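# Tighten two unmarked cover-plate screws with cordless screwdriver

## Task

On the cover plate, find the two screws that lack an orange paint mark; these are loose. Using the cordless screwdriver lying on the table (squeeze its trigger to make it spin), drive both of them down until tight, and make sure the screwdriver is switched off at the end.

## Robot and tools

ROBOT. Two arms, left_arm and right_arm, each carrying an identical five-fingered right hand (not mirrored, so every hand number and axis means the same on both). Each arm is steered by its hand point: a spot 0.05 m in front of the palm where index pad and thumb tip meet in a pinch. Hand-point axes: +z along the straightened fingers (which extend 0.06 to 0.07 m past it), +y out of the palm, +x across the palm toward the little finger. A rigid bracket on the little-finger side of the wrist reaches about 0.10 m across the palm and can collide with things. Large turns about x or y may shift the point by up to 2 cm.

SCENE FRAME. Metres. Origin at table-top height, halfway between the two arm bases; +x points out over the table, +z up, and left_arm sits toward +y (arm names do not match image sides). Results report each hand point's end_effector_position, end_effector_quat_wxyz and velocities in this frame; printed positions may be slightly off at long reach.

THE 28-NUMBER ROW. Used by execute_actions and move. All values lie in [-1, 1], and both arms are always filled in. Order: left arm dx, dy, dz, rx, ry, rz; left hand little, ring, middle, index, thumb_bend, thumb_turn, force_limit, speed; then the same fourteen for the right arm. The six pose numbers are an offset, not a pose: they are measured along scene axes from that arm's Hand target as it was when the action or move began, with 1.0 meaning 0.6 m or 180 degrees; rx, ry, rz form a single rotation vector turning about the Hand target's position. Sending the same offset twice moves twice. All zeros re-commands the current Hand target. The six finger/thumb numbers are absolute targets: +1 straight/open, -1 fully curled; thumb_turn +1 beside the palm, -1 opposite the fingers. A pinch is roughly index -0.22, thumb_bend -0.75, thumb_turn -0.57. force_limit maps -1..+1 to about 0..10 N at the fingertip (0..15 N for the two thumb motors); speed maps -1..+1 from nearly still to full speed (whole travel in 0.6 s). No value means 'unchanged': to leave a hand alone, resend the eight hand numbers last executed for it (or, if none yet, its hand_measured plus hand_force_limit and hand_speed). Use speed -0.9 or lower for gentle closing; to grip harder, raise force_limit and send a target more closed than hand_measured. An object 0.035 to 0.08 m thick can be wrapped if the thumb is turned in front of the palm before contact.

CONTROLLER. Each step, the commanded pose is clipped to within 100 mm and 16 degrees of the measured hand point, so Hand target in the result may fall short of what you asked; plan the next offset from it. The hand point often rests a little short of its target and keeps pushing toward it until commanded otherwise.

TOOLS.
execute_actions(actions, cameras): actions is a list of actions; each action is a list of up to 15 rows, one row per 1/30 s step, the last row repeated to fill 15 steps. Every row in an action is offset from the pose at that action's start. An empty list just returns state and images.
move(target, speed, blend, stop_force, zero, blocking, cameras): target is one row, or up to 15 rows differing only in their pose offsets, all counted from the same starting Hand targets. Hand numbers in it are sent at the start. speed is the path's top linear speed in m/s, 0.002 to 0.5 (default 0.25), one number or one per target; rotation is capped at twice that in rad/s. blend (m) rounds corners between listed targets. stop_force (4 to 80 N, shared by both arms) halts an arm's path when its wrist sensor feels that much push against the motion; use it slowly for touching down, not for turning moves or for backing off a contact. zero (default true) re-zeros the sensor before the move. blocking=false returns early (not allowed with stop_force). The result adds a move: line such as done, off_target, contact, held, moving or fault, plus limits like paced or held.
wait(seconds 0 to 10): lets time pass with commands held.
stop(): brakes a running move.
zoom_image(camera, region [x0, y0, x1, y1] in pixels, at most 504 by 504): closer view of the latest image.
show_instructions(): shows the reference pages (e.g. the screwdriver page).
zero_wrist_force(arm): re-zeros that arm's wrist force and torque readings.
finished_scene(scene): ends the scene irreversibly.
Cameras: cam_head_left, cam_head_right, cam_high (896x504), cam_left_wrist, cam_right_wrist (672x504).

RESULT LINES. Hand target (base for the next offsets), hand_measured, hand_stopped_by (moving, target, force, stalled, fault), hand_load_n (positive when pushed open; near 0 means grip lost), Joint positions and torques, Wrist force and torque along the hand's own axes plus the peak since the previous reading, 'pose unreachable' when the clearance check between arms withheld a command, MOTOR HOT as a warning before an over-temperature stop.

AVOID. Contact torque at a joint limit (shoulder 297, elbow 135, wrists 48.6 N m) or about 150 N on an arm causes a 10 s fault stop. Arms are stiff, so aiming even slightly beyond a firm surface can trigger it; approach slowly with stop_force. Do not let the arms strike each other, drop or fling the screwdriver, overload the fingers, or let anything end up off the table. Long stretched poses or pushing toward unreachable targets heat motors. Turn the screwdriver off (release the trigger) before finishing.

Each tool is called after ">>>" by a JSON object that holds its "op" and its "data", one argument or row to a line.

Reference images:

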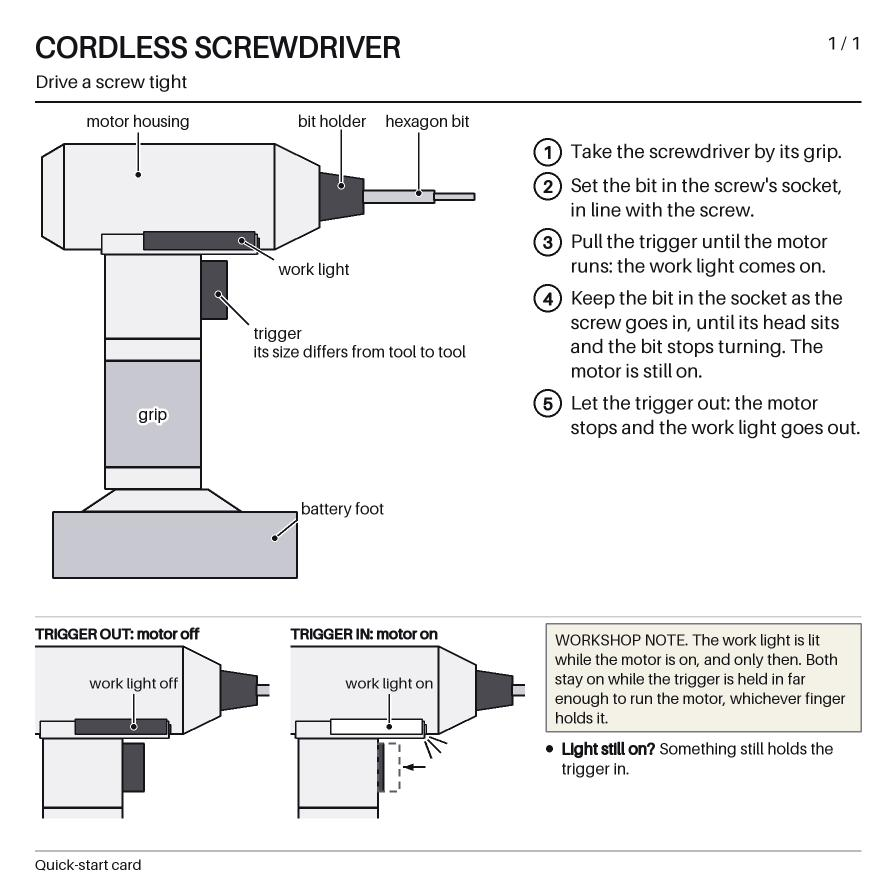

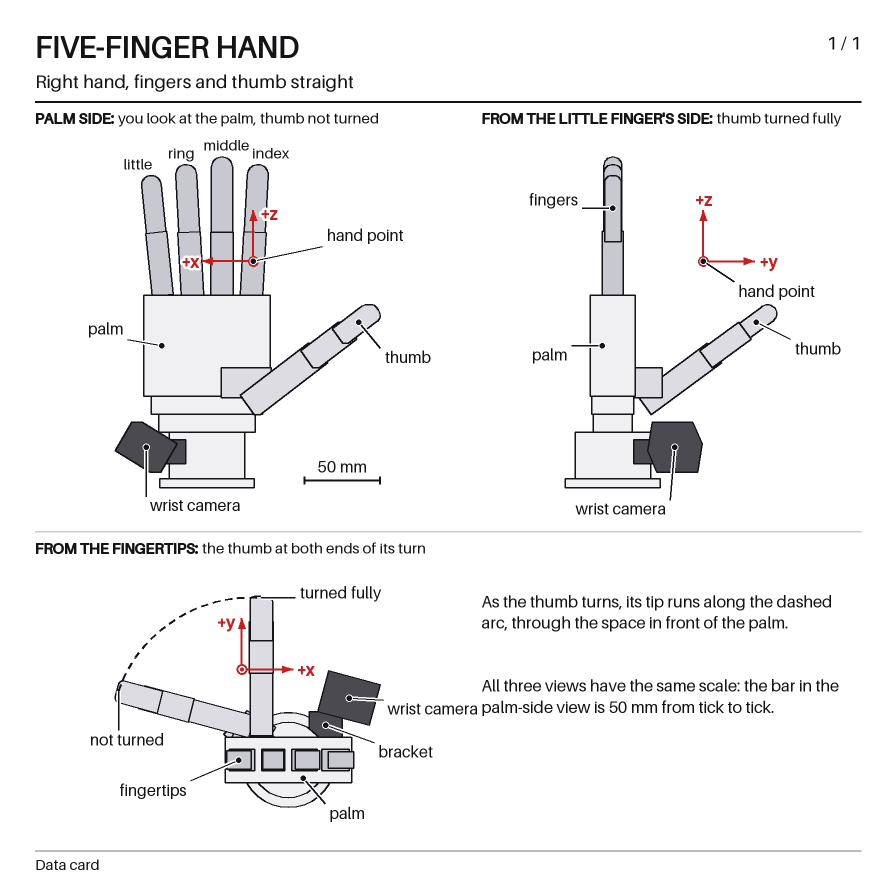

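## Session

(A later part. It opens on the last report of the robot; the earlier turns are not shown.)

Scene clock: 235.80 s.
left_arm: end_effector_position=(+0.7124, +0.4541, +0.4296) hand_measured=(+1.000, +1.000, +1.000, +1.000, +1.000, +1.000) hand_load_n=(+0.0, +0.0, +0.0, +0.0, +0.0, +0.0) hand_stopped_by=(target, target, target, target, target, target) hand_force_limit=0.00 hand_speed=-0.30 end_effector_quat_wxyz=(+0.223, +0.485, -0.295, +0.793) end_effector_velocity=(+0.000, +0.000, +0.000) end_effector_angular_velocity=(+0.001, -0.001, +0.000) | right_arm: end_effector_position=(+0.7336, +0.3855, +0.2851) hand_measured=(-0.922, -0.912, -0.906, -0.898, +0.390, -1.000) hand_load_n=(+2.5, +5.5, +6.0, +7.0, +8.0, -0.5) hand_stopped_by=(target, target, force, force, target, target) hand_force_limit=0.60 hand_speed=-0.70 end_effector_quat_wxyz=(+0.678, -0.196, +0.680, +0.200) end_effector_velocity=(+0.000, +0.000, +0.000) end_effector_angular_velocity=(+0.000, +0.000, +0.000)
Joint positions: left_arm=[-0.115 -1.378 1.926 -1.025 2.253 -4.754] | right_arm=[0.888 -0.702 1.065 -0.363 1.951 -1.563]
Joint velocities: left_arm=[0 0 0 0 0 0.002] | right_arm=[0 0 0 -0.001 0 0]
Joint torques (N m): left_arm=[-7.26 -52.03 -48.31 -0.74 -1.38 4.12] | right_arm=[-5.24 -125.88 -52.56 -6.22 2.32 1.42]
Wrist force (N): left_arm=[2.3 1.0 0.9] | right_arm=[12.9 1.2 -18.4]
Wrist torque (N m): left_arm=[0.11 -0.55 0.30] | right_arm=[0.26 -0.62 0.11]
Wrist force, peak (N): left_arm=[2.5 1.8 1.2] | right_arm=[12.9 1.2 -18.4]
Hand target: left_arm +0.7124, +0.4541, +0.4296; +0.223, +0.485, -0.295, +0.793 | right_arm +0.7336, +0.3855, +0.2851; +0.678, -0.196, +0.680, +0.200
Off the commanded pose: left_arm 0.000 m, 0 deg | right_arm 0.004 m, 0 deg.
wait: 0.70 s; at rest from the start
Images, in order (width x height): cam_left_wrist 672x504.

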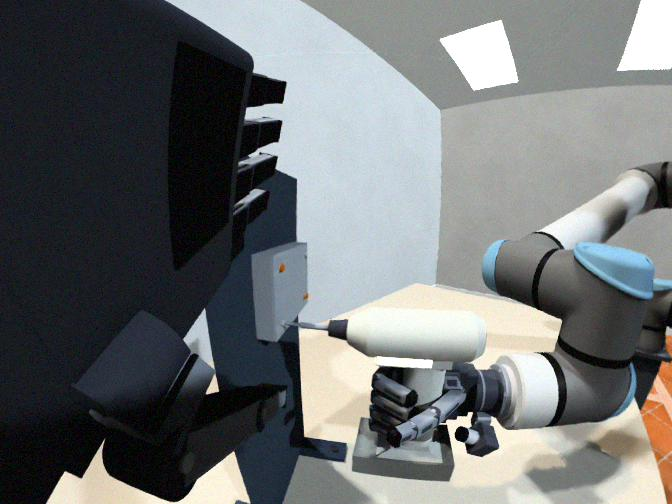

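>>> {"op": "move", "data": {
  "target": [0,0,0,0,0,0,1,1,1,1,1,1,0.0,-0.3,0,0,0,0,0,0,-0.922,-0.914,-0.908,-0.72,0.382,-1,0.6,-0.7],
  "speed": 0.01,
  "cameras": ["cam_left_wrist"]
}}

>>> {"op": "zoom_image", "data": {
  "camera": "cam_left_wrist",
  "region": [278, 312, 302, 332]
}}

>>> {"op": "move", "data": {
  "target": [0,0,0,0,0,0,1,1,1,1,1,1,0.0,-0.3,-0.0282,-0.01785,0,0,0,0,-0.922,-0.914,-0.908,-0.72,0.382,-1,0.6,-0.7],
  "speed": 0.03,
  "cameras": ["cam_left_wrist"]
}}

>>> {"op": "zoom_image", "data": {
  "camera": "cam_left_wrist",
  "region": [270, 305, 312, 340]
}}

>>> {"op": "zoom_image", "data": {
  "camera": "cam_left_wrist",
  "region": [250, 230, 370, 350]
}}

Scene clock: 237.27 s.
left_arm: end_effector_position=(+0.7124, +0.4541, +0.4296) hand_measured=(+1.000, +1.000, +1.000, +1.000, +1.000, +1.000) hand_load_n=(+0.0, +0.0, +0.0, +0.0, +0.0, +0.0) hand_stopped_by=(target, target, target, target, target, target) hand_force_limit=0.00 hand_speed=-0.30 end_effector_quat_wxyz=(+0.223, +0.485, -0.295, +0.793) end_effector_velocity=(+0.000, +0.000, +0.000) end_effector_angular_velocity=(-0.001, +0.001, +0.000) | right_arm: end_effector_position=(+0.7336, +0.3855, +0.2851) hand_measured=(-0.922, -0.912, -0.906, -0.720, +0.390, -1.000) hand_load_n=(+3.0, +5.5, +6.0, +0.0, +8.5, -1.0) hand_stopped_by=(target, target, force, target, target, target) hand_force_limit=0.60 hand_speed=-0.70 end_effector_quat_wxyz=(+0.678, -0.196, +0.680, +0.200) end_effector_velocity=(+0.000, +0.000, +0.001) end_effector_angular_velocity=(+0.000, +0.000, +0.000)
Joint positions: left_arm=[-0.115 -1.378 1.926 -1.025 2.253 -4.754] | right_arm=[0.888 -0.702 1.065 -0.363 1.951 -1.563]
Joint velocities: left_arm=[0.001 0 0 0 0 -0.002] | right_arm=[0 -0.001 0 0.001 0 0]
Joint torques (N m): left_arm=[-10.27 -48.55 -48.76 -0.98 -1.13 3.61] | right_arm=[-15.38 -126.11 -51.31 -6.3 1.96 1.46]
Wrist force (N): left_arm=[2.4 1.3 1.2] | right_arm=[13.1 -0.1 -19.7]
Wrist torque (N m): left_arm=[0.13 -0.58 0.33] | right_arm=[0.52 -0.77 0.28]
Wrist force, peak (N): left_arm=[2.6 1.5 1.1] | right_arm=[13.0 -0.2 -20.4]
Hand target: left_arm +0.7124, +0.4541, +0.4296; +0.223, +0.485, -0.295, +0.793 | right_arm +0.7336, +0.3855, +0.2851; +0.678, -0.196, +0.680, +0.200
Off the commanded pose: left_arm 0.000 m, 0 deg | right_arm 0.000 m, 0 deg.
move: done
Images, in order (width x height): cam_left_wrist 672x504.

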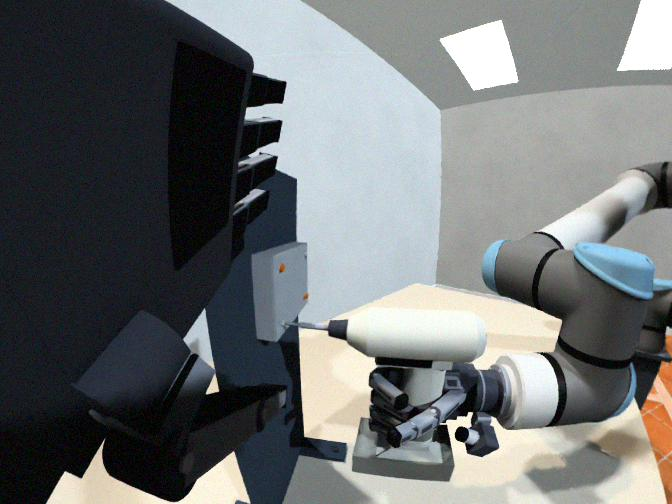

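Scaled by 21.000 from the camera's 672x504 image, which has a finer 960x720 frame.

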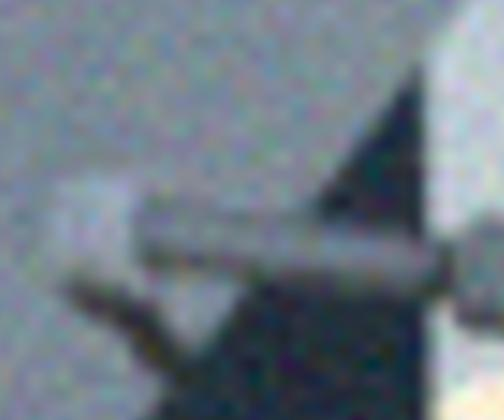

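Scene clock: 238.23 s.
left_arm: end_effector_position=(+0.7124, +0.4541, +0.4296) hand_measured=(+1.000, +1.000, +1.000, +1.000, +1.000, +1.000) hand_load_n=(+0.0, +0.0, +0.0, +0.0, +0.0, +0.0) hand_stopped_by=(target, target, target, target, target, target) hand_force_limit=0.00 hand_speed=-0.30 end_effector_quat_wxyz=(+0.223, +0.485, -0.295, +0.793) end_effector_velocity=(+0.000, +0.001, +0.000) end_effector_angular_velocity=(+0.000, +0.000, +0.002) | right_arm: end_effector_position=(+0.7166, +0.3748, +0.2852) hand_measured=(-0.922, -0.912, -0.906, -0.720, +0.390, -1.000) hand_load_n=(+1.5, +6.0, +9.0, +1.0, +3.5, +2.0) hand_stopped_by=(target, target, force, target, target, target) hand_force_limit=0.60 hand_speed=-0.70 end_effector_quat_wxyz=(+0.678, -0.195, +0.680, +0.200) end_effector_velocity=(+0.001, +0.001, -0.001) end_effector_angular_velocity=(+0.000, +0.000, +0.000)
Joint positions: left_arm=[-0.115 -1.378 1.926 -1.025 2.253 -4.754] | right_arm=[0.895 -0.732 1.12 -0.388 1.959 -1.563]
Joint velocities: left_arm=[0.001 0 0 0 0 0] | right_arm=[0 0.002 -0.003 0.001 0 0]
Joint torques (N m): left_arm=[-6.12 -48.36 -48.94 -0.59 -1.46 4.27] | right_arm=[-4.58 -108.09 -49.83 -1.74 0.01 0.61]
Wrist force (N): left_arm=[1.8 1.2 0.6] | right_arm=[8.1 0.2 -1.0]
Wrist torque (N m): left_arm=[0.16 -0.48 0.28] | right_arm=[-0.08 -0.24 0.12]
Wrist force, peak (N): left_arm=[2.7 1.2 0.6] | right_arm=[12.8 -0.2 -20.0]
Hand target: left_arm +0.7124, +0.4541, +0.4296; +0.223, +0.485, -0.295, +0.793 | right_arm +0.7167, +0.3748, +0.2850; +0.678, -0.196, +0.680, +0.200
Off the commanded pose: left_arm 0.000 m, 0 deg | right_arm 0.000 m, 0 deg.
move: done
Images, in order (width x height): cam_left_wrist 672x504.

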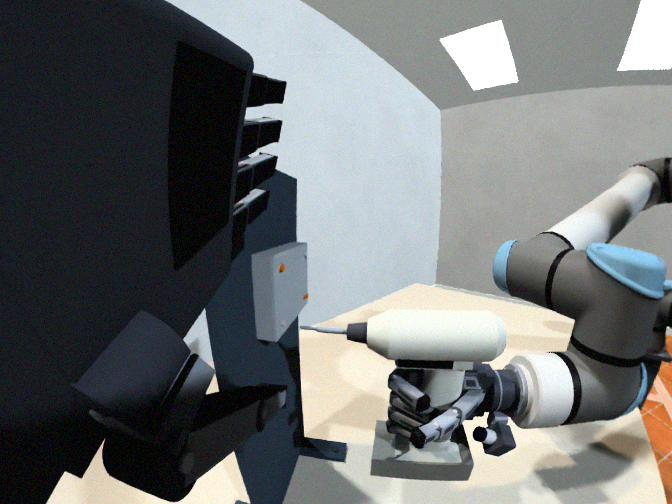

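Scaled by 12.000 from the camera's 672x504 image, which has a finer 960x720 frame.

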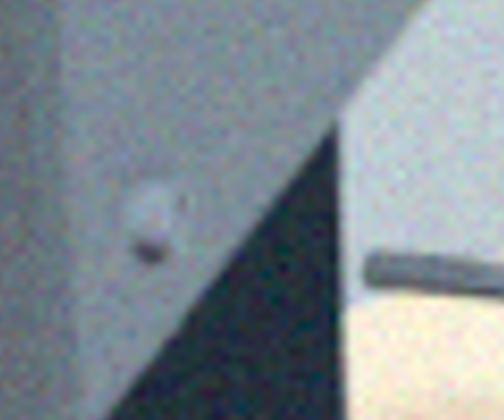

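Scaled by 4.200 from the camera's 672x504 image, which has a finer 960x720 frame.

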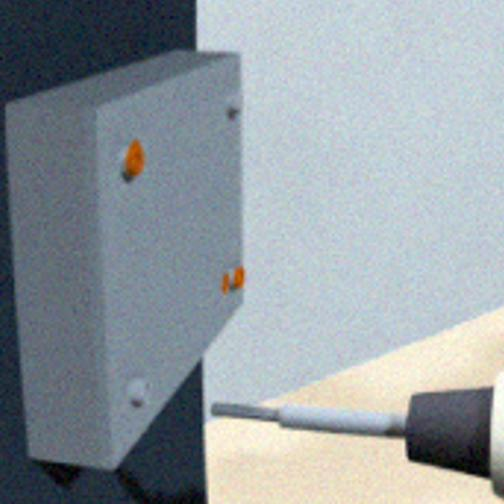

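>>> {"op": "move", "data": {
  "target": [
    [0.0,-0.05,0.22,0,0,0,1,1,1,1,1,1,0.0,-0.3,0,0,0.06,0,0,0,-0.922,-0.914,-0.908,-0.72,0.382,-1,0.6,-0.7],
    [0.085,-0.259,0.235,-0.0637,0.2548,0.4184,1,1,1,1,1,1,0.0,-0.3,0.0759,-0.1196,0.0967,0,0,0,-0.922,-0.914,-0.908,-0.72,0.382,-1,0.6,-0.7]
  ],
  "speed": 0.2,
  "blend": [0.03,0],
  "cameras": ["cam_left_wrist", "cam_high"]
}}

>>> {"op": "zoom_image", "data": {
  "camera": "cam_left_wrist",
  "region": [270, 200, 390, 320]
}}

Scene clock: 244.17 s.
left_arm: end_effector_position=(+0.7631, +0.2978, +0.5702) hand_measured=(+1.000, +1.000, +1.000, +1.000, +1.000, +1.000) hand_load_n=(+0.5, +0.0, +0.0, +0.0, +0.0, +0.0) hand_stopped_by=(target, target, target, target, target, target) hand_force_limit=0.00 hand_speed=-0.30 end_effector_quat_wxyz=(-0.161, +0.787, +0.228, +0.550) end_effector_velocity=(+0.000, +0.000, +0.000) end_effector_angular_velocity=(+0.000, +0.000, +0.001) | right_arm: end_effector_position=(+0.7623, +0.3029, +0.3430) hand_measured=(-0.922, -0.912, -0.906, -0.720, +0.390, -1.000) hand_load_n=(+1.5, +6.0, +9.0, +1.0, +3.5, +2.0) hand_stopped_by=(target, target, force, target, target, target) hand_force_limit=0.60 hand_speed=-0.70 end_effector_quat_wxyz=(+0.678, -0.195, +0.680, +0.200) end_effector_velocity=(-0.001, +0.000, +0.001) end_effector_angular_velocity=(+0.000, +0.000, +0.000)
Joint positions: left_arm=[-0.776 -1.196 1.18 0.969 0.435 -5.617] | right_arm=[0.812 -0.842 1.211 -0.369 1.876 -1.563]
Joint velocities: left_arm=[0 0 0 0.002 -0.001 -0.002] | right_arm=[0.001 0 0 0 0 0]
Joint torques (N m): left_arm=[9.96 -68.48 -29.46 6.05 -0.75 -2.66] | right_arm=[15.11 -103.86 -52.68 -4.99 1.85 1.99]
Wrist force (N): left_arm=[2.9 1.5 -0.6] | right_arm=[7.9 -0.1 -0.7]
Wrist torque (N m): left_arm=[0.41 -0.56 0.39] | right_arm=[-0.15 -0.23 0.11]
Wrist force, peak (N): left_arm=[2.8 2.7 -1.0] | right_arm=[9.7 0.1 -0.7]
Hand target: left_arm +0.7630, +0.2980, +0.5701; -0.161, +0.787, +0.228, +0.550 | right_arm +0.7622, +0.3029, +0.3429; +0.678, -0.195, +0.680, +0.200
Off the commanded pose: left_arm 0.001 m, 0 deg | right_arm 0.000 m, 0 deg.
move: done
Images, in order (width x height): cam_high 896x504, cam_left_wrist 672x504.

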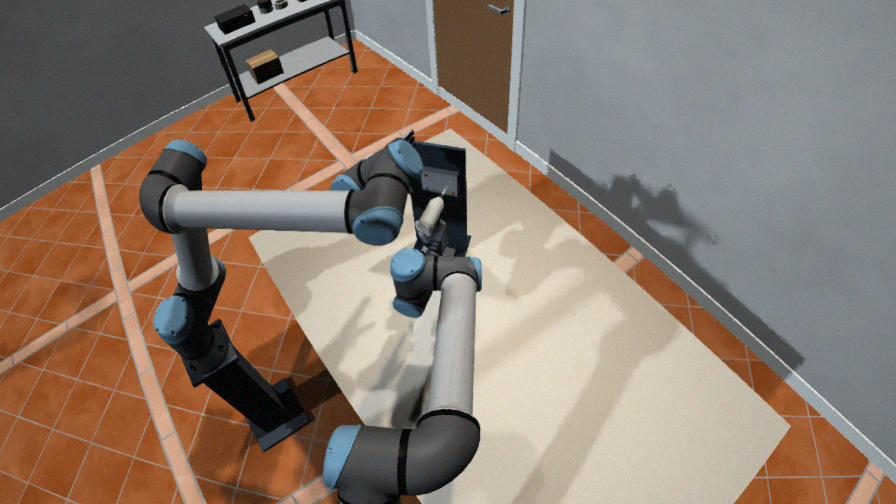

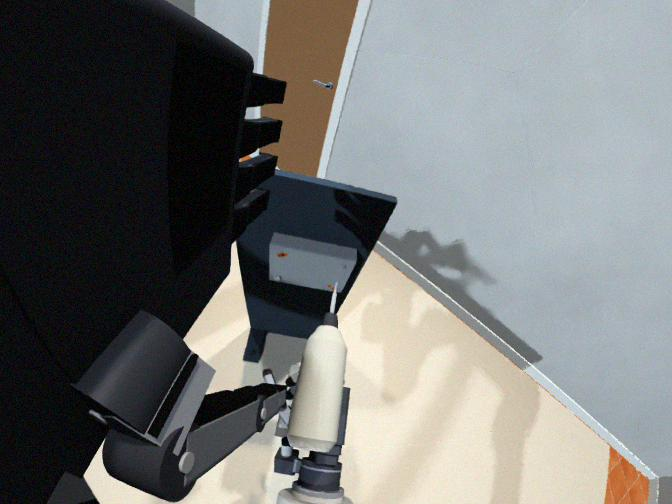

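Scaled by 4.200 from the camera's 672x504 image, which has a finer 960x720 frame.

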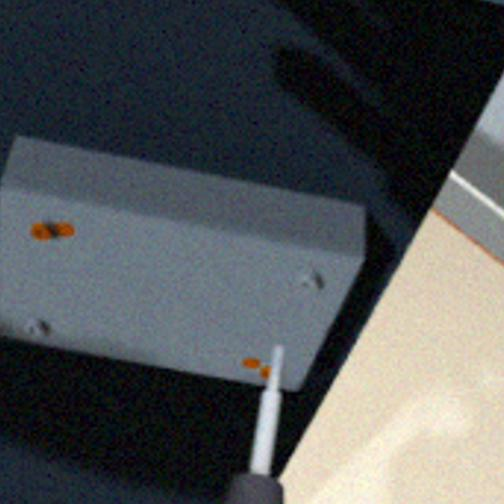

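>>> {"op": "move", "data": {
  "target": [
    [-0.085,0.209,-0.015,0.0637,-0.2548,-0.4184,1,1,1,1,1,1,0.0,-0.3,0.0071,-0.0113,0,0,0,0,-0.922,-0.914,-0.908,-0.72,0.382,-1,0.6,-0.7],
    [-0.085,0.259,-0.235,0.0637,-0.2548,-0.4184,1,1,1,1,1,1,0.0,-0.3,0.0071,-0.0113,0,0,0,0,-0.922,-0.914,-0.908,-0.72,0.382,-1,0.6,-0.7]
  ],
  "speed": 0.25,
  "blend": [0.03,0],
  "cameras": ["cam_left_wrist"]
}}

>>> {"op": "zoom_image", "data": {
  "camera": "cam_left_wrist",
  "region": [250, 230, 370, 350]
}}

>>> {"op": "zoom_image", "data": {
  "camera": "cam_left_wrist",
  "region": [290, 240, 332, 275]
}}

Scene clock: 248.77 s.
left_arm: end_effector_position=(+0.7122, +0.4540, +0.4295) hand_measured=(+1.000, +1.000, +1.000, +1.000, +1.000, +1.000) hand_load_n=(+0.0, +0.0, +0.0, +0.0, +0.0, +0.0) hand_stopped_by=(target, target, target, target, target, target) hand_force_limit=0.00 hand_speed=-0.30 end_effector_quat_wxyz=(+0.223, +0.484, -0.295, +0.793) end_effector_velocity=(+0.000, -0.001, +0.000) end_effector_angular_velocity=(+0.001, -0.001, +0.000) | right_arm: end_effector_position=(+0.7665, +0.2962, +0.3429) hand_measured=(-0.922, -0.912, -0.906, -0.720, +0.390, -1.000) hand_load_n=(+1.5, +6.0, +9.0, +1.0, +4.0, +2.0) hand_stopped_by=(target, target, force, target, target, target) hand_force_limit=0.60 hand_speed=-0.70 end_effector_quat_wxyz=(+0.678, -0.195, +0.680, +0.200) end_effector_velocity=(+0.000, +0.000, -0.002) end_effector_angular_velocity=(-0.001, +0.001, +0.000)
Joint positions: left_arm=[-0.115 -1.378 1.928 -1.027 2.252 -4.755] | right_arm=[0.804 -0.848 1.221 -0.373 1.868 -1.563]
Joint velocities: left_arm=[-0.001 0 0 0 0 0.002] | right_arm=[0 0.001 0 0 0 0]
Joint torques (N m): left_arm=[-14.57 -50.72 -45.59 -5.16 -3.26 3.59] | right_arm=[-10.34 -118.87 -44.74 -5.45 -0.37 2.04]
Wrist force (N): left_arm=[2.4 1.5 0.7] | right_arm=[7.7 0.1 -0.8]
Wrist torque (N m): left_arm=[0.20 -0.56 0.32] | right_arm=[-0.12 -0.21 0.11]
Wrist force, peak (N): left_arm=[3.4 0.6 1.8] | right_arm=[8.3 0.1 -0.5]
Hand target: left_arm +0.7122, +0.4540, +0.4295; +0.223, +0.484, -0.295, +0.793 | right_arm +0.7665, +0.2962, +0.3429; +0.678, -0.195, +0.680, +0.200
Off the commanded pose: left_arm 0.001 m, 0 deg | right_arm 0.000 m, 0 deg.
move: done
Images, in order (width x height): cam_left_wrist 672x504.

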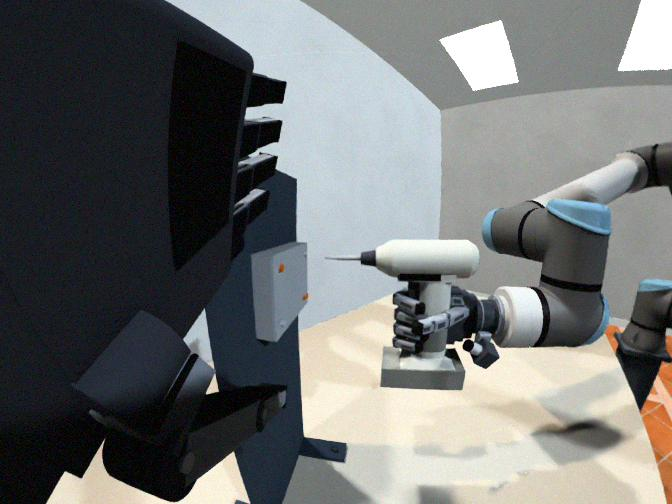

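Scaled by 4.200 from the camera's 672x504 image, which has a finer 960x720 frame.

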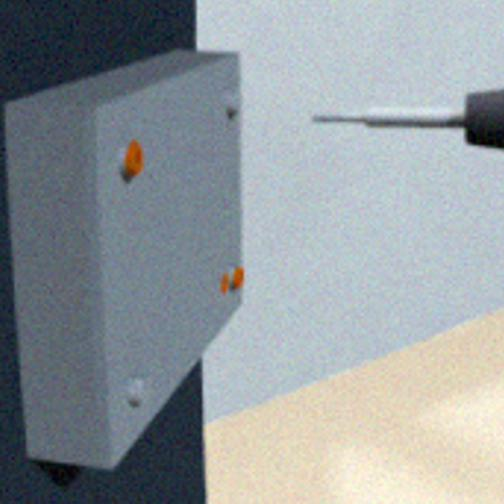

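Scaled by 12.000 from the camera's 672x504 image, which has a finer 960x720 frame.

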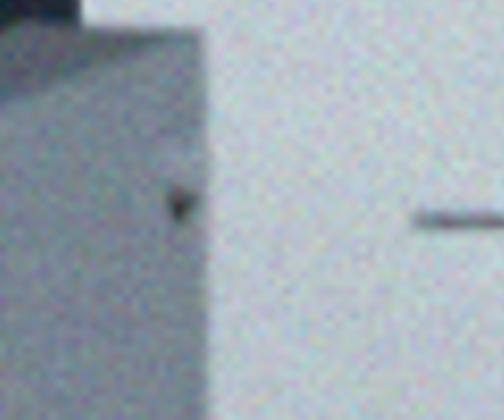

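>>> {"op": "move", "data": {
  "target": [
    [0.0,-0.05,0.22,0,0,0,1,1,1,1,1,1,0.0,-0.3,0.007,0.0045,0.0025,0,0,0,-0.922,-0.914,-0.908,-0.72,0.382,-1,0.6,-0.7],
    [0.085,-0.259,0.235,-0.0637,0.2548,0.4184,1,1,1,1,1,1,0.0,-0.3,0.01407,0.00893,0.0025,0,0,0,-0.922,-0.914,-0.908,-0.72,0.382,-1,0.6,-0.7]
  ],
  "speed": 0.25,
  "blend": [0.03,0],
  "cameras": ["cam_left_wrist"]
}}

>>> {"op": "zoom_image", "data": {
  "camera": "cam_left_wrist",
  "region": [270, 220, 380, 310]
}}

>>> {"op": "zoom_image", "data": {
  "camera": "cam_left_wrist",
  "region": [325, 250, 367, 285]
}}

Scene clock: 253.27 s.
left_arm: end_effector_position=(+0.7629, +0.2977, +0.5700) hand_measured=(+1.000, +1.000, +1.000, +1.000, +1.000, +1.000) hand_load_n=(+0.0, +0.0, +0.0, +0.0, +0.0, +0.0) hand_stopped_by=(target, target, target, target, target, target) hand_force_limit=0.00 hand_speed=-0.30 end_effector_quat_wxyz=(-0.161, +0.787, +0.229, +0.550) end_effector_velocity=(+0.000, +0.001, +0.000) end_effector_angular_velocity=(+0.001, +0.001, +0.001) | right_arm: end_effector_position=(+0.7749, +0.3015, +0.3445) hand_measured=(-0.922, -0.912, -0.906, -0.720, +0.390, -1.000) hand_load_n=(+1.5, +6.0, +9.0, +1.0, +3.5, +2.0) hand_stopped_by=(target, target, force, target, target, target) hand_force_limit=0.60 hand_speed=-0.70 end_effector_quat_wxyz=(+0.678, -0.195, +0.680, +0.200) end_effector_velocity=(+0.000, +0.000, +0.000) end_effector_angular_velocity=(+0.000, +0.000, +0.000)
Joint positions: left_arm=[-0.776 -1.196 1.18 0.969 0.433 -5.618] | right_arm=[0.801 -0.834 1.194 -0.36 1.865 -1.563]
Joint velocities: left_arm=[0 0 0 0.004 0 -0.002] | right_arm=[0 0 0 0 -0.001 0]
Joint torques (N m): left_arm=[9.18 -69.52 -29.95 5.74 -2.67 -3.52] | right_arm=[-14.44 -108.62 -47.58 -2.52 -1.06 2.08]
Wrist force (N): left_arm=[2.4 1.6 -0.5] | right_arm=[8.0 0.0 -0.8]
Wrist torque (N m): left_arm=[0.43 -0.49 0.37] | right_arm=[-0.13 -0.25 0.12]
Wrist force, peak (N): left_arm=[3.7 0.5 1.8] | right_arm=[8.4 0.1 -0.7]
Hand target: left_arm +0.7629, +0.2978, +0.5700; -0.161, +0.787, +0.229, +0.550 | right_arm +0.7749, +0.3015, +0.3445; +0.678, -0.195, +0.680, +0.200
Off the commanded pose: left_arm 0.001 m, 0 deg | right_arm 0.000 m, 0 deg.
move: done
Images, in order (width x height): cam_left_wrist 672x504.

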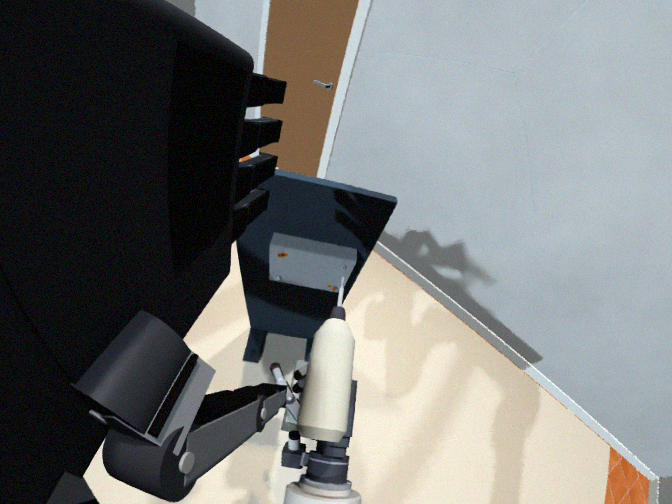

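Scaled by 4.582 from the camera's 672x504 image, which has a finer 960x720 frame.

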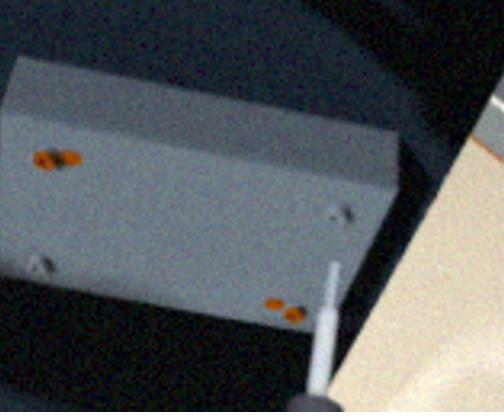

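Scaled by 12.000 from the camera's 672x504 image, which has a finer 960x720 frame.

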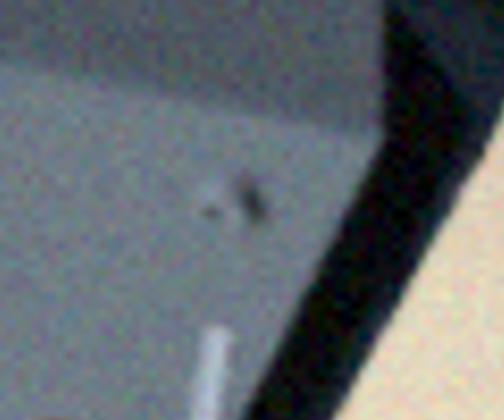

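>>> {"op": "move", "data": {
  "target": [0,0,0,0,0,0,1,1,1,1,1,1,0.0,-0.3,0.01438,0.01466,0,0,0,0,-0.922,-0.914,-0.908,-0.72,0.382,-1,0.6,-0.7],
  "speed": 0.012,
  "stop_force": 5,
  "cameras": ["cam_left_wrist"]
}}

>>> {"op": "zoom_image", "data": {
  "camera": "cam_left_wrist",
  "region": [325, 250, 367, 285]
}}

Scene clock: 255.87 s.
left_arm: end_effector_position=(+0.7629, +0.2978, +0.5700) hand_measured=(+1.000, +1.000, +1.000, +1.000, +1.000, +1.000) hand_load_n=(+0.0, -0.5, +0.0, +0.0, +0.0, +0.0) hand_stopped_by=(target, target, target, target, target, target) hand_force_limit=0.00 hand_speed=-0.30 end_effector_quat_wxyz=(-0.161, +0.787, +0.229, +0.550) end_effector_velocity=(+0.000, +0.000, +0.000) end_effector_angular_velocity=(+0.000, +0.000, +0.000) | right_arm: end_effector_position=(+0.7836, +0.3103, +0.3445) hand_measured=(-0.922, -0.912, -0.906, -0.720, +0.390, -1.000) hand_load_n=(+1.5, +6.0, +9.0, +1.0, +4.0, +2.0) hand_stopped_by=(target, target, force, target, target, target) hand_force_limit=0.60 hand_speed=-0.70 end_effector_quat_wxyz=(+0.678, -0.195, +0.680, +0.200) end_effector_velocity=(+0.000, +0.000, +0.002) end_effector_angular_velocity=(+0.001, +0.000, +0.000)
Joint positions: left_arm=[-0.776 -1.196 1.181 0.969 0.433 -5.618] | right_arm=[0.8 -0.814 1.158 -0.344 1.864 -1.563]
Joint velocities: left_arm=[0 0 0 0 0.001 0] | right_arm=[0 -0.001 0 0 0 0]
Joint torques (N m): left_arm=[8.73 -76.31 -28.44 -0.24 -3.27 3.28] | right_arm=[-8.61 -125.14 -42.39 -6.08 -0.19 2.09]
Wrist force (N): left_arm=[2.9 1.8 -1.0] | right_arm=[8.1 0.1 -0.3]
Wrist torque (N m): left_arm=[0.49 -0.55 0.40] | right_arm=[-0.14 -0.26 0.12]
Wrist force, peak (N): left_arm=[3.1 1.9 -0.7] | right_arm=[8.6 0.3 -0.4]
Hand target: left_arm +0.7629, +0.2978, +0.5700; -0.161, +0.787, +0.229, +0.550 | right_arm +0.7836, +0.3104, +0.3445; +0.678, -0.195, +0.680, +0.200
Off the commanded pose: left_arm 0.000 m, 0 deg | right_arm 0.000 m, 0 deg.
move: done
Images, in order (width x height): cam_left_wrist 672x504.

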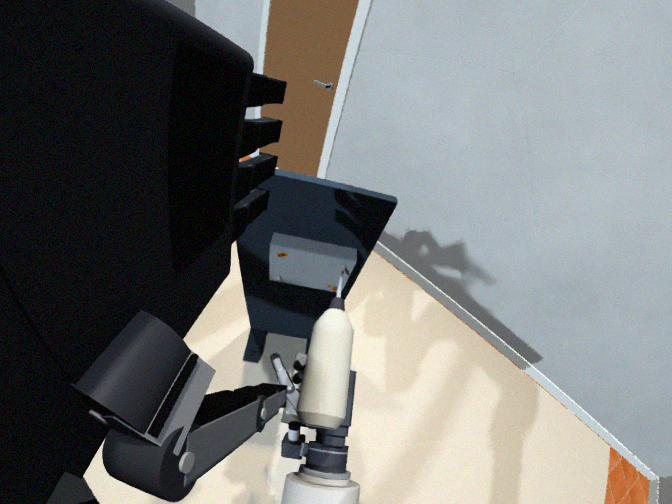

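Scaled by 12.000 from the camera's 672x504 image, which has a finer 960x720 frame.

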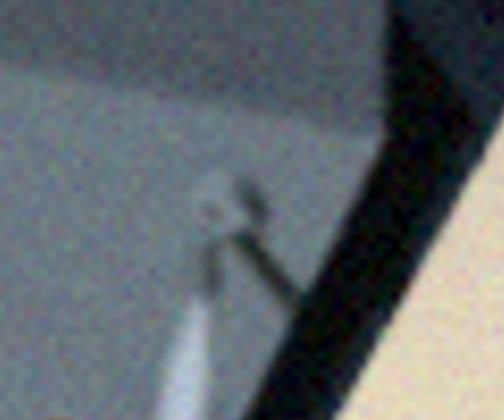

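>>> {"op": "move", "data": {
  "target": [
    [0,0,0,0,0,0,1,1,1,1,1,1,0.0,-0.3,-0.0084,-0.0054,0,0,0,0,-0.922,-0.914,-0.908,-0.72,0.382,-1,0.6,-0.7],
    [0,0,0,0,0,0,1,1,1,1,1,1,0.0,-0.3,0.0082,-0.0285,0,0,0,0.0361,-0.922,-0.914,-0.908,-0.72,0.382,-1,0.6,-0.7]
  ],
  "speed": 0.06,
  "cameras": ["cam_left_wrist"]
}}

>>> {"op": "zoom_image", "data": {
  "camera": "cam_left_wrist",
  "region": [325, 250, 367, 285]
}}

>>> {"op": "zoom_image", "data": {
  "camera": "cam_left_wrist",
  "region": [270, 220, 380, 310]
}}

Scene clock: 257.77 s.
left_arm: end_effector_position=(+0.7629, +0.2978, +0.5700) hand_measured=(+1.000, +1.000, +1.000, +1.000, +1.000, +1.000) hand_load_n=(+0.0, +0.0, +0.0, +0.0, +0.0, +0.0) hand_stopped_by=(target, target, target, target, target, target) hand_force_limit=0.00 hand_speed=-0.30 end_effector_quat_wxyz=(-0.161, +0.787, +0.229, +0.550) end_effector_velocity=(+0.000, +0.001, +0.001) end_effector_angular_velocity=(+0.000, -0.001, +0.001) | right_arm: end_effector_position=(+0.7886, +0.2931, +0.3445) hand_measured=(-0.922, -0.912, -0.906, -0.720, +0.390, -1.000) hand_load_n=(+1.5, +6.0, +9.0, +0.5, +3.5, +2.0) hand_stopped_by=(target, target, force, target, target, target) hand_force_limit=0.60 hand_speed=-0.70 end_effector_quat_wxyz=(+0.666, -0.234, +0.667, +0.239) end_effector_velocity=(+0.000, +0.000, +0.001) end_effector_angular_velocity=(+0.001, -0.001, +0.000)
Joint positions: left_arm=[-0.776 -1.196 1.181 0.969 0.433 -5.618] | right_arm=[0.752 -0.843 1.21 -0.367 1.702 -1.563]
Joint velocities: left_arm=[0 -0.001 0 0 -0.001 0] | right_arm=[0 -0.001 -0.001 0 0 0]
Joint torques (N m): left_arm=[6.85 -80.65 -27.8 0.38 -2.71 2.86] | right_arm=[16.11 -103.87 -52.63 -3.39 2.1 1.95]
Wrist force (N): left_arm=[3.0 1.2 -0.9] | right_arm=[7.8 0.0 -0.6]
Wrist torque (N m): left_arm=[0.39 -0.57 0.39] | right_arm=[-0.14 -0.22 0.10]
Wrist force, peak (N): left_arm=[3.0 1.7 -0.6] | right_arm=[8.6 0.4 -0.1]
Hand target: left_arm +0.7629, +0.2978, +0.5700; -0.161, +0.787, +0.229, +0.550 | right_arm +0.7885, +0.2933, +0.3445; +0.666, -0.234, +0.667, +0.239
Off the commanded pose: left_arm 0.000 m, 0 deg | right_arm 0.000 m, 0 deg.
move: done
Images, in order (width x height): cam_left_wrist 672x504.

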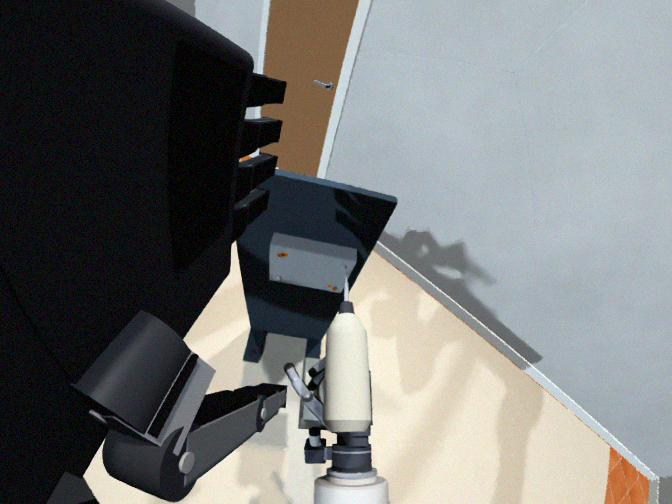

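Scaled by 12.000 from the camera's 672x504 image, which has a finer 960x720 frame.

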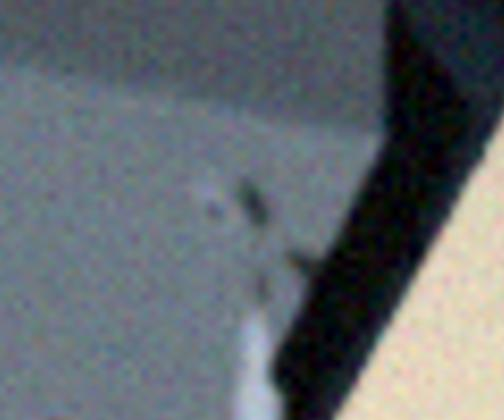

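Scaled by 4.582 from the camera's 672x504 image, which has a finer 960x720 frame.

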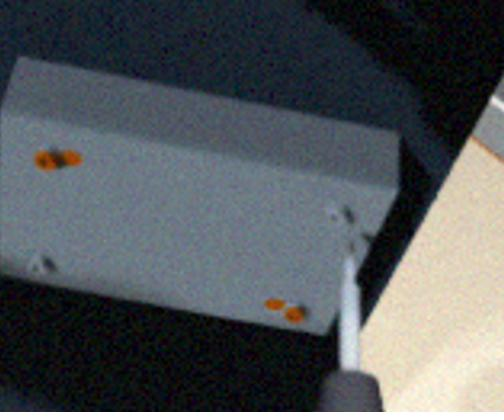

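>>> {"op": "move", "data": {
  "target": [0,0,0,0,0,0,1,1,1,1,1,1,0.0,-0.3,-0.0014,0.01237,0,0,0,0,-0.922,-0.914,-0.908,-0.72,0.382,-1,0.6,-0.7],
  "speed": 0.02,
  "stop_force": 5,
  "cameras": ["cam_left_wrist"]
}}

>>> {"op": "zoom_image", "data": {
  "camera": "cam_left_wrist",
  "region": [325, 250, 367, 285]
}}

Scene clock: 259.77 s.
left_arm: end_effector_position=(+0.7629, +0.2978, +0.5700) hand_measured=(+1.000, +1.000, +1.000, +1.000, +1.000, +1.000) hand_load_n=(-0.5, +0.0, +0.0, +0.0, +0.0, +0.0) hand_stopped_by=(target, target, target, target, target, target) hand_force_limit=0.00 hand_speed=-0.30 end_effector_quat_wxyz=(-0.161, +0.787, +0.229, +0.550) end_effector_velocity=(+0.000, +0.000, +0.000) end_effector_angular_velocity=(+0.000, +0.000, -0.001) | right_arm: end_effector_position=(+0.7876, +0.3007, +0.3445) hand_measured=(-0.922, -0.912, -0.906, -0.720, +0.390, -1.000) hand_load_n=(+1.5, +6.0, +9.0, +0.5, +3.5, +2.0) hand_stopped_by=(target, target, force, target, target, target) hand_force_limit=0.60 hand_speed=-0.70 end_effector_quat_wxyz=(+0.666, -0.234, +0.667, +0.239) end_effector_velocity=(+0.000, +0.000, -0.001) end_effector_angular_velocity=(+0.000, +0.000, +0.000)
Joint positions: left_arm=[-0.776 -1.196 1.181 0.969 0.433 -5.618] | right_arm=[0.758 -0.833 1.193 -0.359 1.708 -1.563]
Joint velocities: left_arm=[-0.001 0 0 0 0 0] | right_arm=[0 0.001 0 -0.001 0 0]
Joint torques (N m): left_arm=[8.18 -82.58 -28.9 1.47 -2.35 2.77] | right_arm=[-14.23 -123.92 -42.64 -6.17 -0.68 -0.42]
Wrist force (N): left_arm=[2.9 1.4 -0.6] | right_arm=[8.1 0.1 -0.9]
Wrist torque (N m): left_arm=[0.41 -0.55 0.39] | right_arm=[-0.11 -0.26 0.13]
Wrist force, peak (N): left_arm=[2.9 1.9 -0.7] | right_arm=[8.5 0.4 -0.7]
Hand target: left_arm +0.7629, +0.2978, +0.5700; -0.161, +0.787, +0.229, +0.550 | right_arm +0.7876, +0.3007, +0.3445; +0.666, -0.234, +0.667, +0.239
Off the commanded pose: left_arm 0.000 m, 0 deg | right_arm 0.000 m, 0 deg.
move: done
Images, in order (width x height): cam_left_wrist 672x504.

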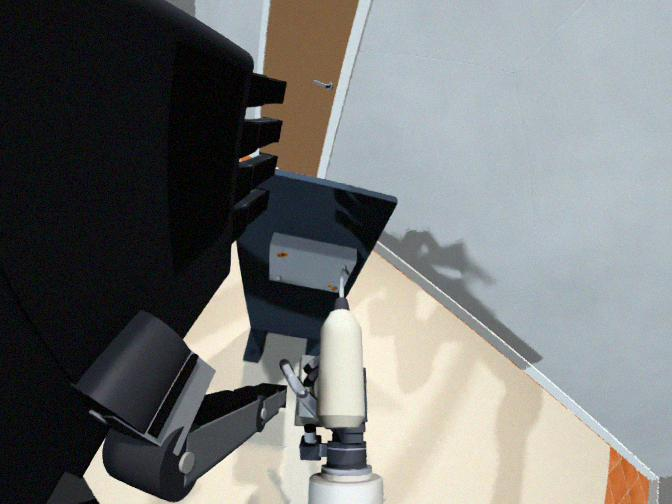

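Scaled by 12.000 from the camera's 672x504 image, which has a finer 960x720 frame.

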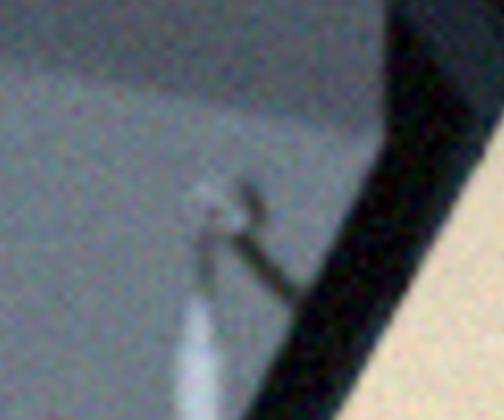

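>>> {"op": "move", "data": {
  "target": [
    [0,0,0,0,0,0,1,1,1,1,1,1,0.0,-0.3,0.00084,-0.00104,0,0,0,0,-0.922,-0.914,-0.908,-0.92,0.382,-1,0.6,-0.7],
    [0,0,0,0,0,0,1,1,1,1,1,1,0.0,-0.3,0.01381,0.00943,0,0,0,0,-0.922,-0.914,-0.908,-0.92,0.382,-1,0.6,-0.7]
  ],
  "speed": 0.004,
  "stop_force": 5,
  "cameras": ["cam_left_wrist"]
}}

>>> {"op": "zoom_image", "data": {
  "camera": "cam_left_wrist",
  "region": [325, 250, 367, 285]
}}

Scene clock: 261.80 s.
left_arm: end_effector_position=(+0.7629, +0.2978, +0.5700) hand_measured=(+1.000, +1.000, +1.000, +1.000, +1.000, +1.000) hand_load_n=(+0.0, +0.0, +0.0, +0.0, +0.0, +0.0) hand_stopped_by=(target, target, target, target, target, target) hand_force_limit=0.00 hand_speed=-0.30 end_effector_quat_wxyz=(-0.161, +0.787, +0.229, +0.550) end_effector_velocity=(+0.000, +0.001, +0.000) end_effector_angular_velocity=(+0.000, +0.000, +0.001) | right_arm: end_effector_position=(+0.7899, +0.3015, +0.3445) hand_measured=(-0.922, -0.912, -0.906, -0.898, +0.390, -1.000) hand_load_n=(+2.5, +5.5, +7.0, +7.5, +6.5, +0.0) hand_stopped_by=(target, target, force, force, target, target) hand_force_limit=0.60 hand_speed=-0.70 end_effector_quat_wxyz=(+0.666, -0.234, +0.667, +0.239) end_effector_velocity=(+0.000, +0.000, +0.000) end_effector_angular_velocity=(-0.001, +0.000, +0.000)
Joint positions: left_arm=[-0.776 -1.196 1.181 0.969 0.433 -5.618] | right_arm=[0.757 -0.83 1.187 -0.357 1.707 -1.563]
Joint velocities: left_arm=[0.001 0 0 0 0 0] | right_arm=[0 0 0 0.001 0 0]
Joint torques (N m): left_arm=[9.53 -80.2 -30.57 2.53 -1.73 2.74] | right_arm=[-4.16 -123.04 -42.05 -6.11 0.98 -0.03]
Wrist force (N): left_arm=[3.1 1.6 -0.5] | right_arm=[7.0 0.2 -3.0]
Wrist torque (N m): left_arm=[0.42 -0.59 0.40] | right_arm=[-0.07 -0.36 0.06]
Wrist force, peak (N): left_arm=[3.2 1.2 -1.0] | right_arm=[7.2 -0.6 -6.2]
Hand target: left_arm +0.7629, +0.2978, +0.5700; -0.161, +0.787, +0.229, +0.550 | right_arm +0.7899, +0.3015, +0.3445; +0.666, -0.234, +0.667, +0.239
Off the commanded pose: left_arm 0.000 m, 0 deg | right_arm 0.008 m, 0 deg.
move: contact (right_arm); path passed 1 of 2 targets
Images, in order (width x height): cam_left_wrist 672x504.

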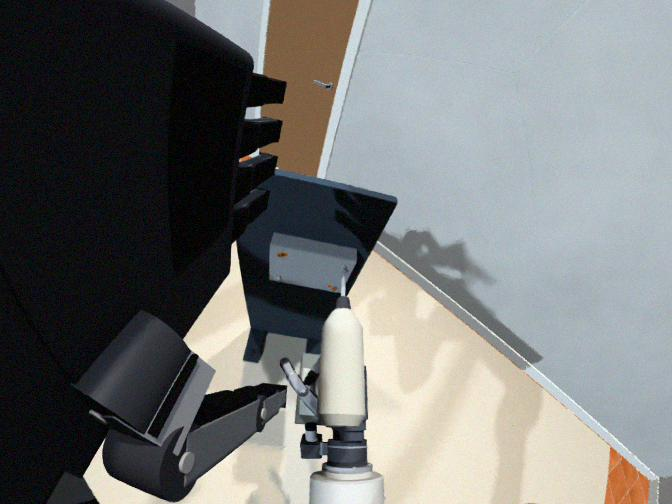

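Scaled by 12.000 from the camera's 672x504 image, which has a finer 960x720 frame.

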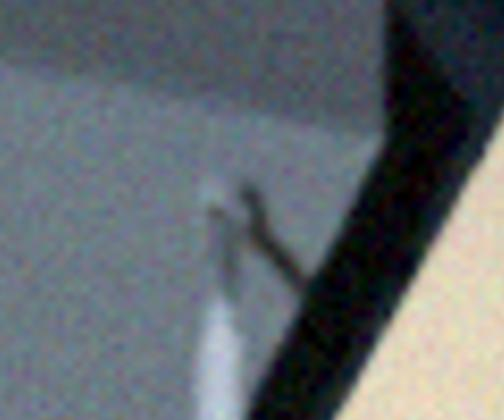

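>>> {"op": "move", "data": {
  "target": [
    [-0.0482,0.17,0.0,0.0637,-0.2548,-0.4184,1,1,1,1,1,1,0.0,-0.3,0,0,0,0,0,0,-0.922,-0.914,-0.908,-0.72,0.382,-1,0.6,-0.7],
    [-0.0482,0.2037,-0.2,0.0637,-0.2548,-0.4184,1,1,1,1,1,1,0.0,-0.3,0,0,0,0,0,0,-0.922,-0.914,-0.908,-0.72,0.382,-1,0.6,-0.7]
  ],
  "speed": 0.28,
  "blend": [0.03,0],
  "cameras": ["cam_left_wrist"]
}}

>>> {"op": "zoom_image", "data": {
  "camera": "cam_left_wrist",
  "region": [230, 240, 350, 360]
}}

Scene clock: 265.90 s.
left_arm: end_effector_position=(+0.7342, +0.4207, +0.4504) hand_measured=(+1.000, +1.000, +1.000, +1.000, +1.000, +1.000) hand_load_n=(+0.0, +0.0, +0.0, +0.0, +0.0, +0.0) hand_stopped_by=(target, target, target, target, target, target) hand_force_limit=0.00 hand_speed=-0.30 end_effector_quat_wxyz=(+0.224, +0.484, -0.294, +0.793) end_effector_velocity=(+0.000, -0.002, -0.001) end_effector_angular_velocity=(+0.001, +0.000, -0.002) | right_arm: end_effector_position=(+0.7899, +0.3015, +0.3445) hand_measured=(-0.922, -0.912, -0.906, -0.720, +0.390, -1.000) hand_load_n=(+2.5, +6.0, +7.0, +0.0, +6.5, +0.0) hand_stopped_by=(target, target, force, target, target, target) hand_force_limit=0.60 hand_speed=-0.70 end_effector_quat_wxyz=(+0.666, -0.234, +0.667, +0.239) end_effector_velocity=(+0.000, +0.000, +0.000) end_effector_angular_velocity=(+0.000, +0.000, +0.000)
Joint positions: left_arm=[-0.162 -1.368 1.872 -0.966 2.211 -4.73] | right_arm=[0.757 -0.83 1.187 -0.357 1.707 -1.563]
Joint velocities: left_arm=[-0.002 0 0 0 0.001 0] | right_arm=[0 0 0 0 0 0]
Joint torques (N m): left_arm=[-12.14 -55.26 -44.62 -6.26 -2.83 3] | right_arm=[13.39 -119.22 -51.73 -2.67 1.29 -0.19]
Wrist force (N): left_arm=[2.4 1.4 0.6] | right_arm=[7.6 -0.2 -6.8]
Wrist torque (N m): left_arm=[0.20 -0.55 0.31] | right_arm=[0.17 -0.55 0.13]
Wrist force, peak (N): left_arm=[3.9 0.3 1.6] | right_arm=[7.8 -0.8 -7.3]
Hand target: left_arm +0.7342, +0.4206, +0.4504; +0.223, +0.484, -0.295, +0.793 | right_arm +0.7899, +0.3015, +0.3445; +0.666, -0.234, +0.667, +0.239
Off the commanded pose: left_arm 0.001 m, 0 deg | right_arm 0.000 m, 0 deg.
move: done
Images, in order (width x height): cam_left_wrist 672x504.

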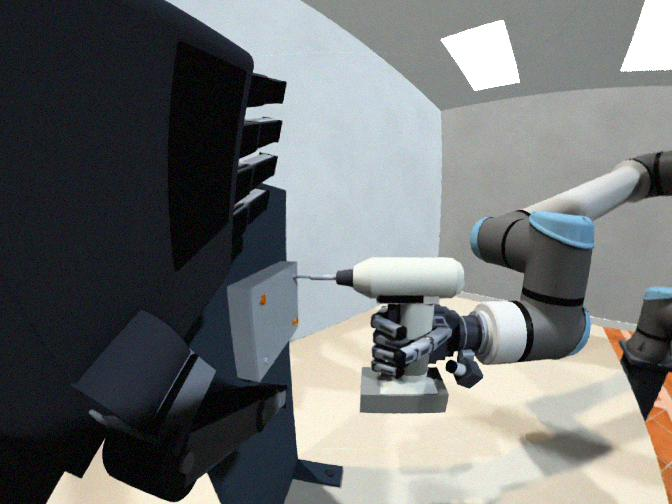

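Scaled by 4.200 from the camera's 672x504 image, which has a finer 960x720 frame.

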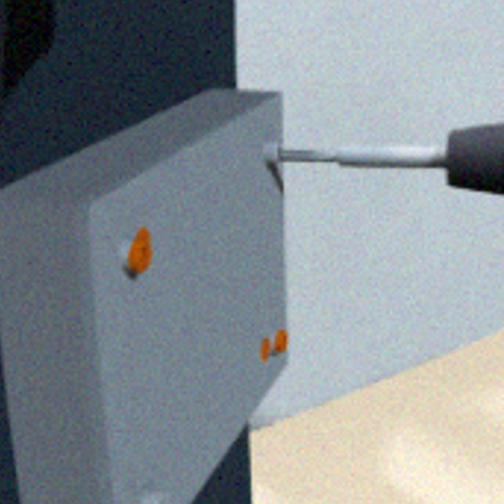

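>>> {"op": "zoom_image", "data": {
  "camera": "cam_left_wrist",
  "region": [284, 264, 320, 294]
}}

Scaled by 14.000 from the camera's 672x504 image, which has a finer 960x720 frame.

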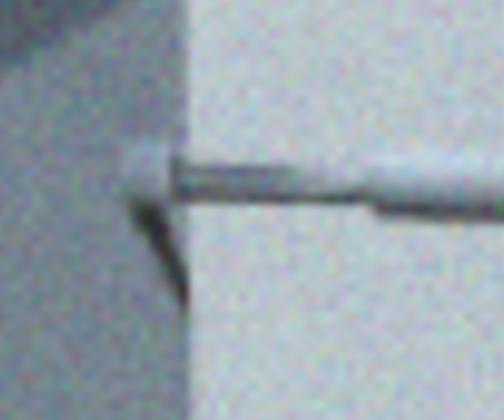

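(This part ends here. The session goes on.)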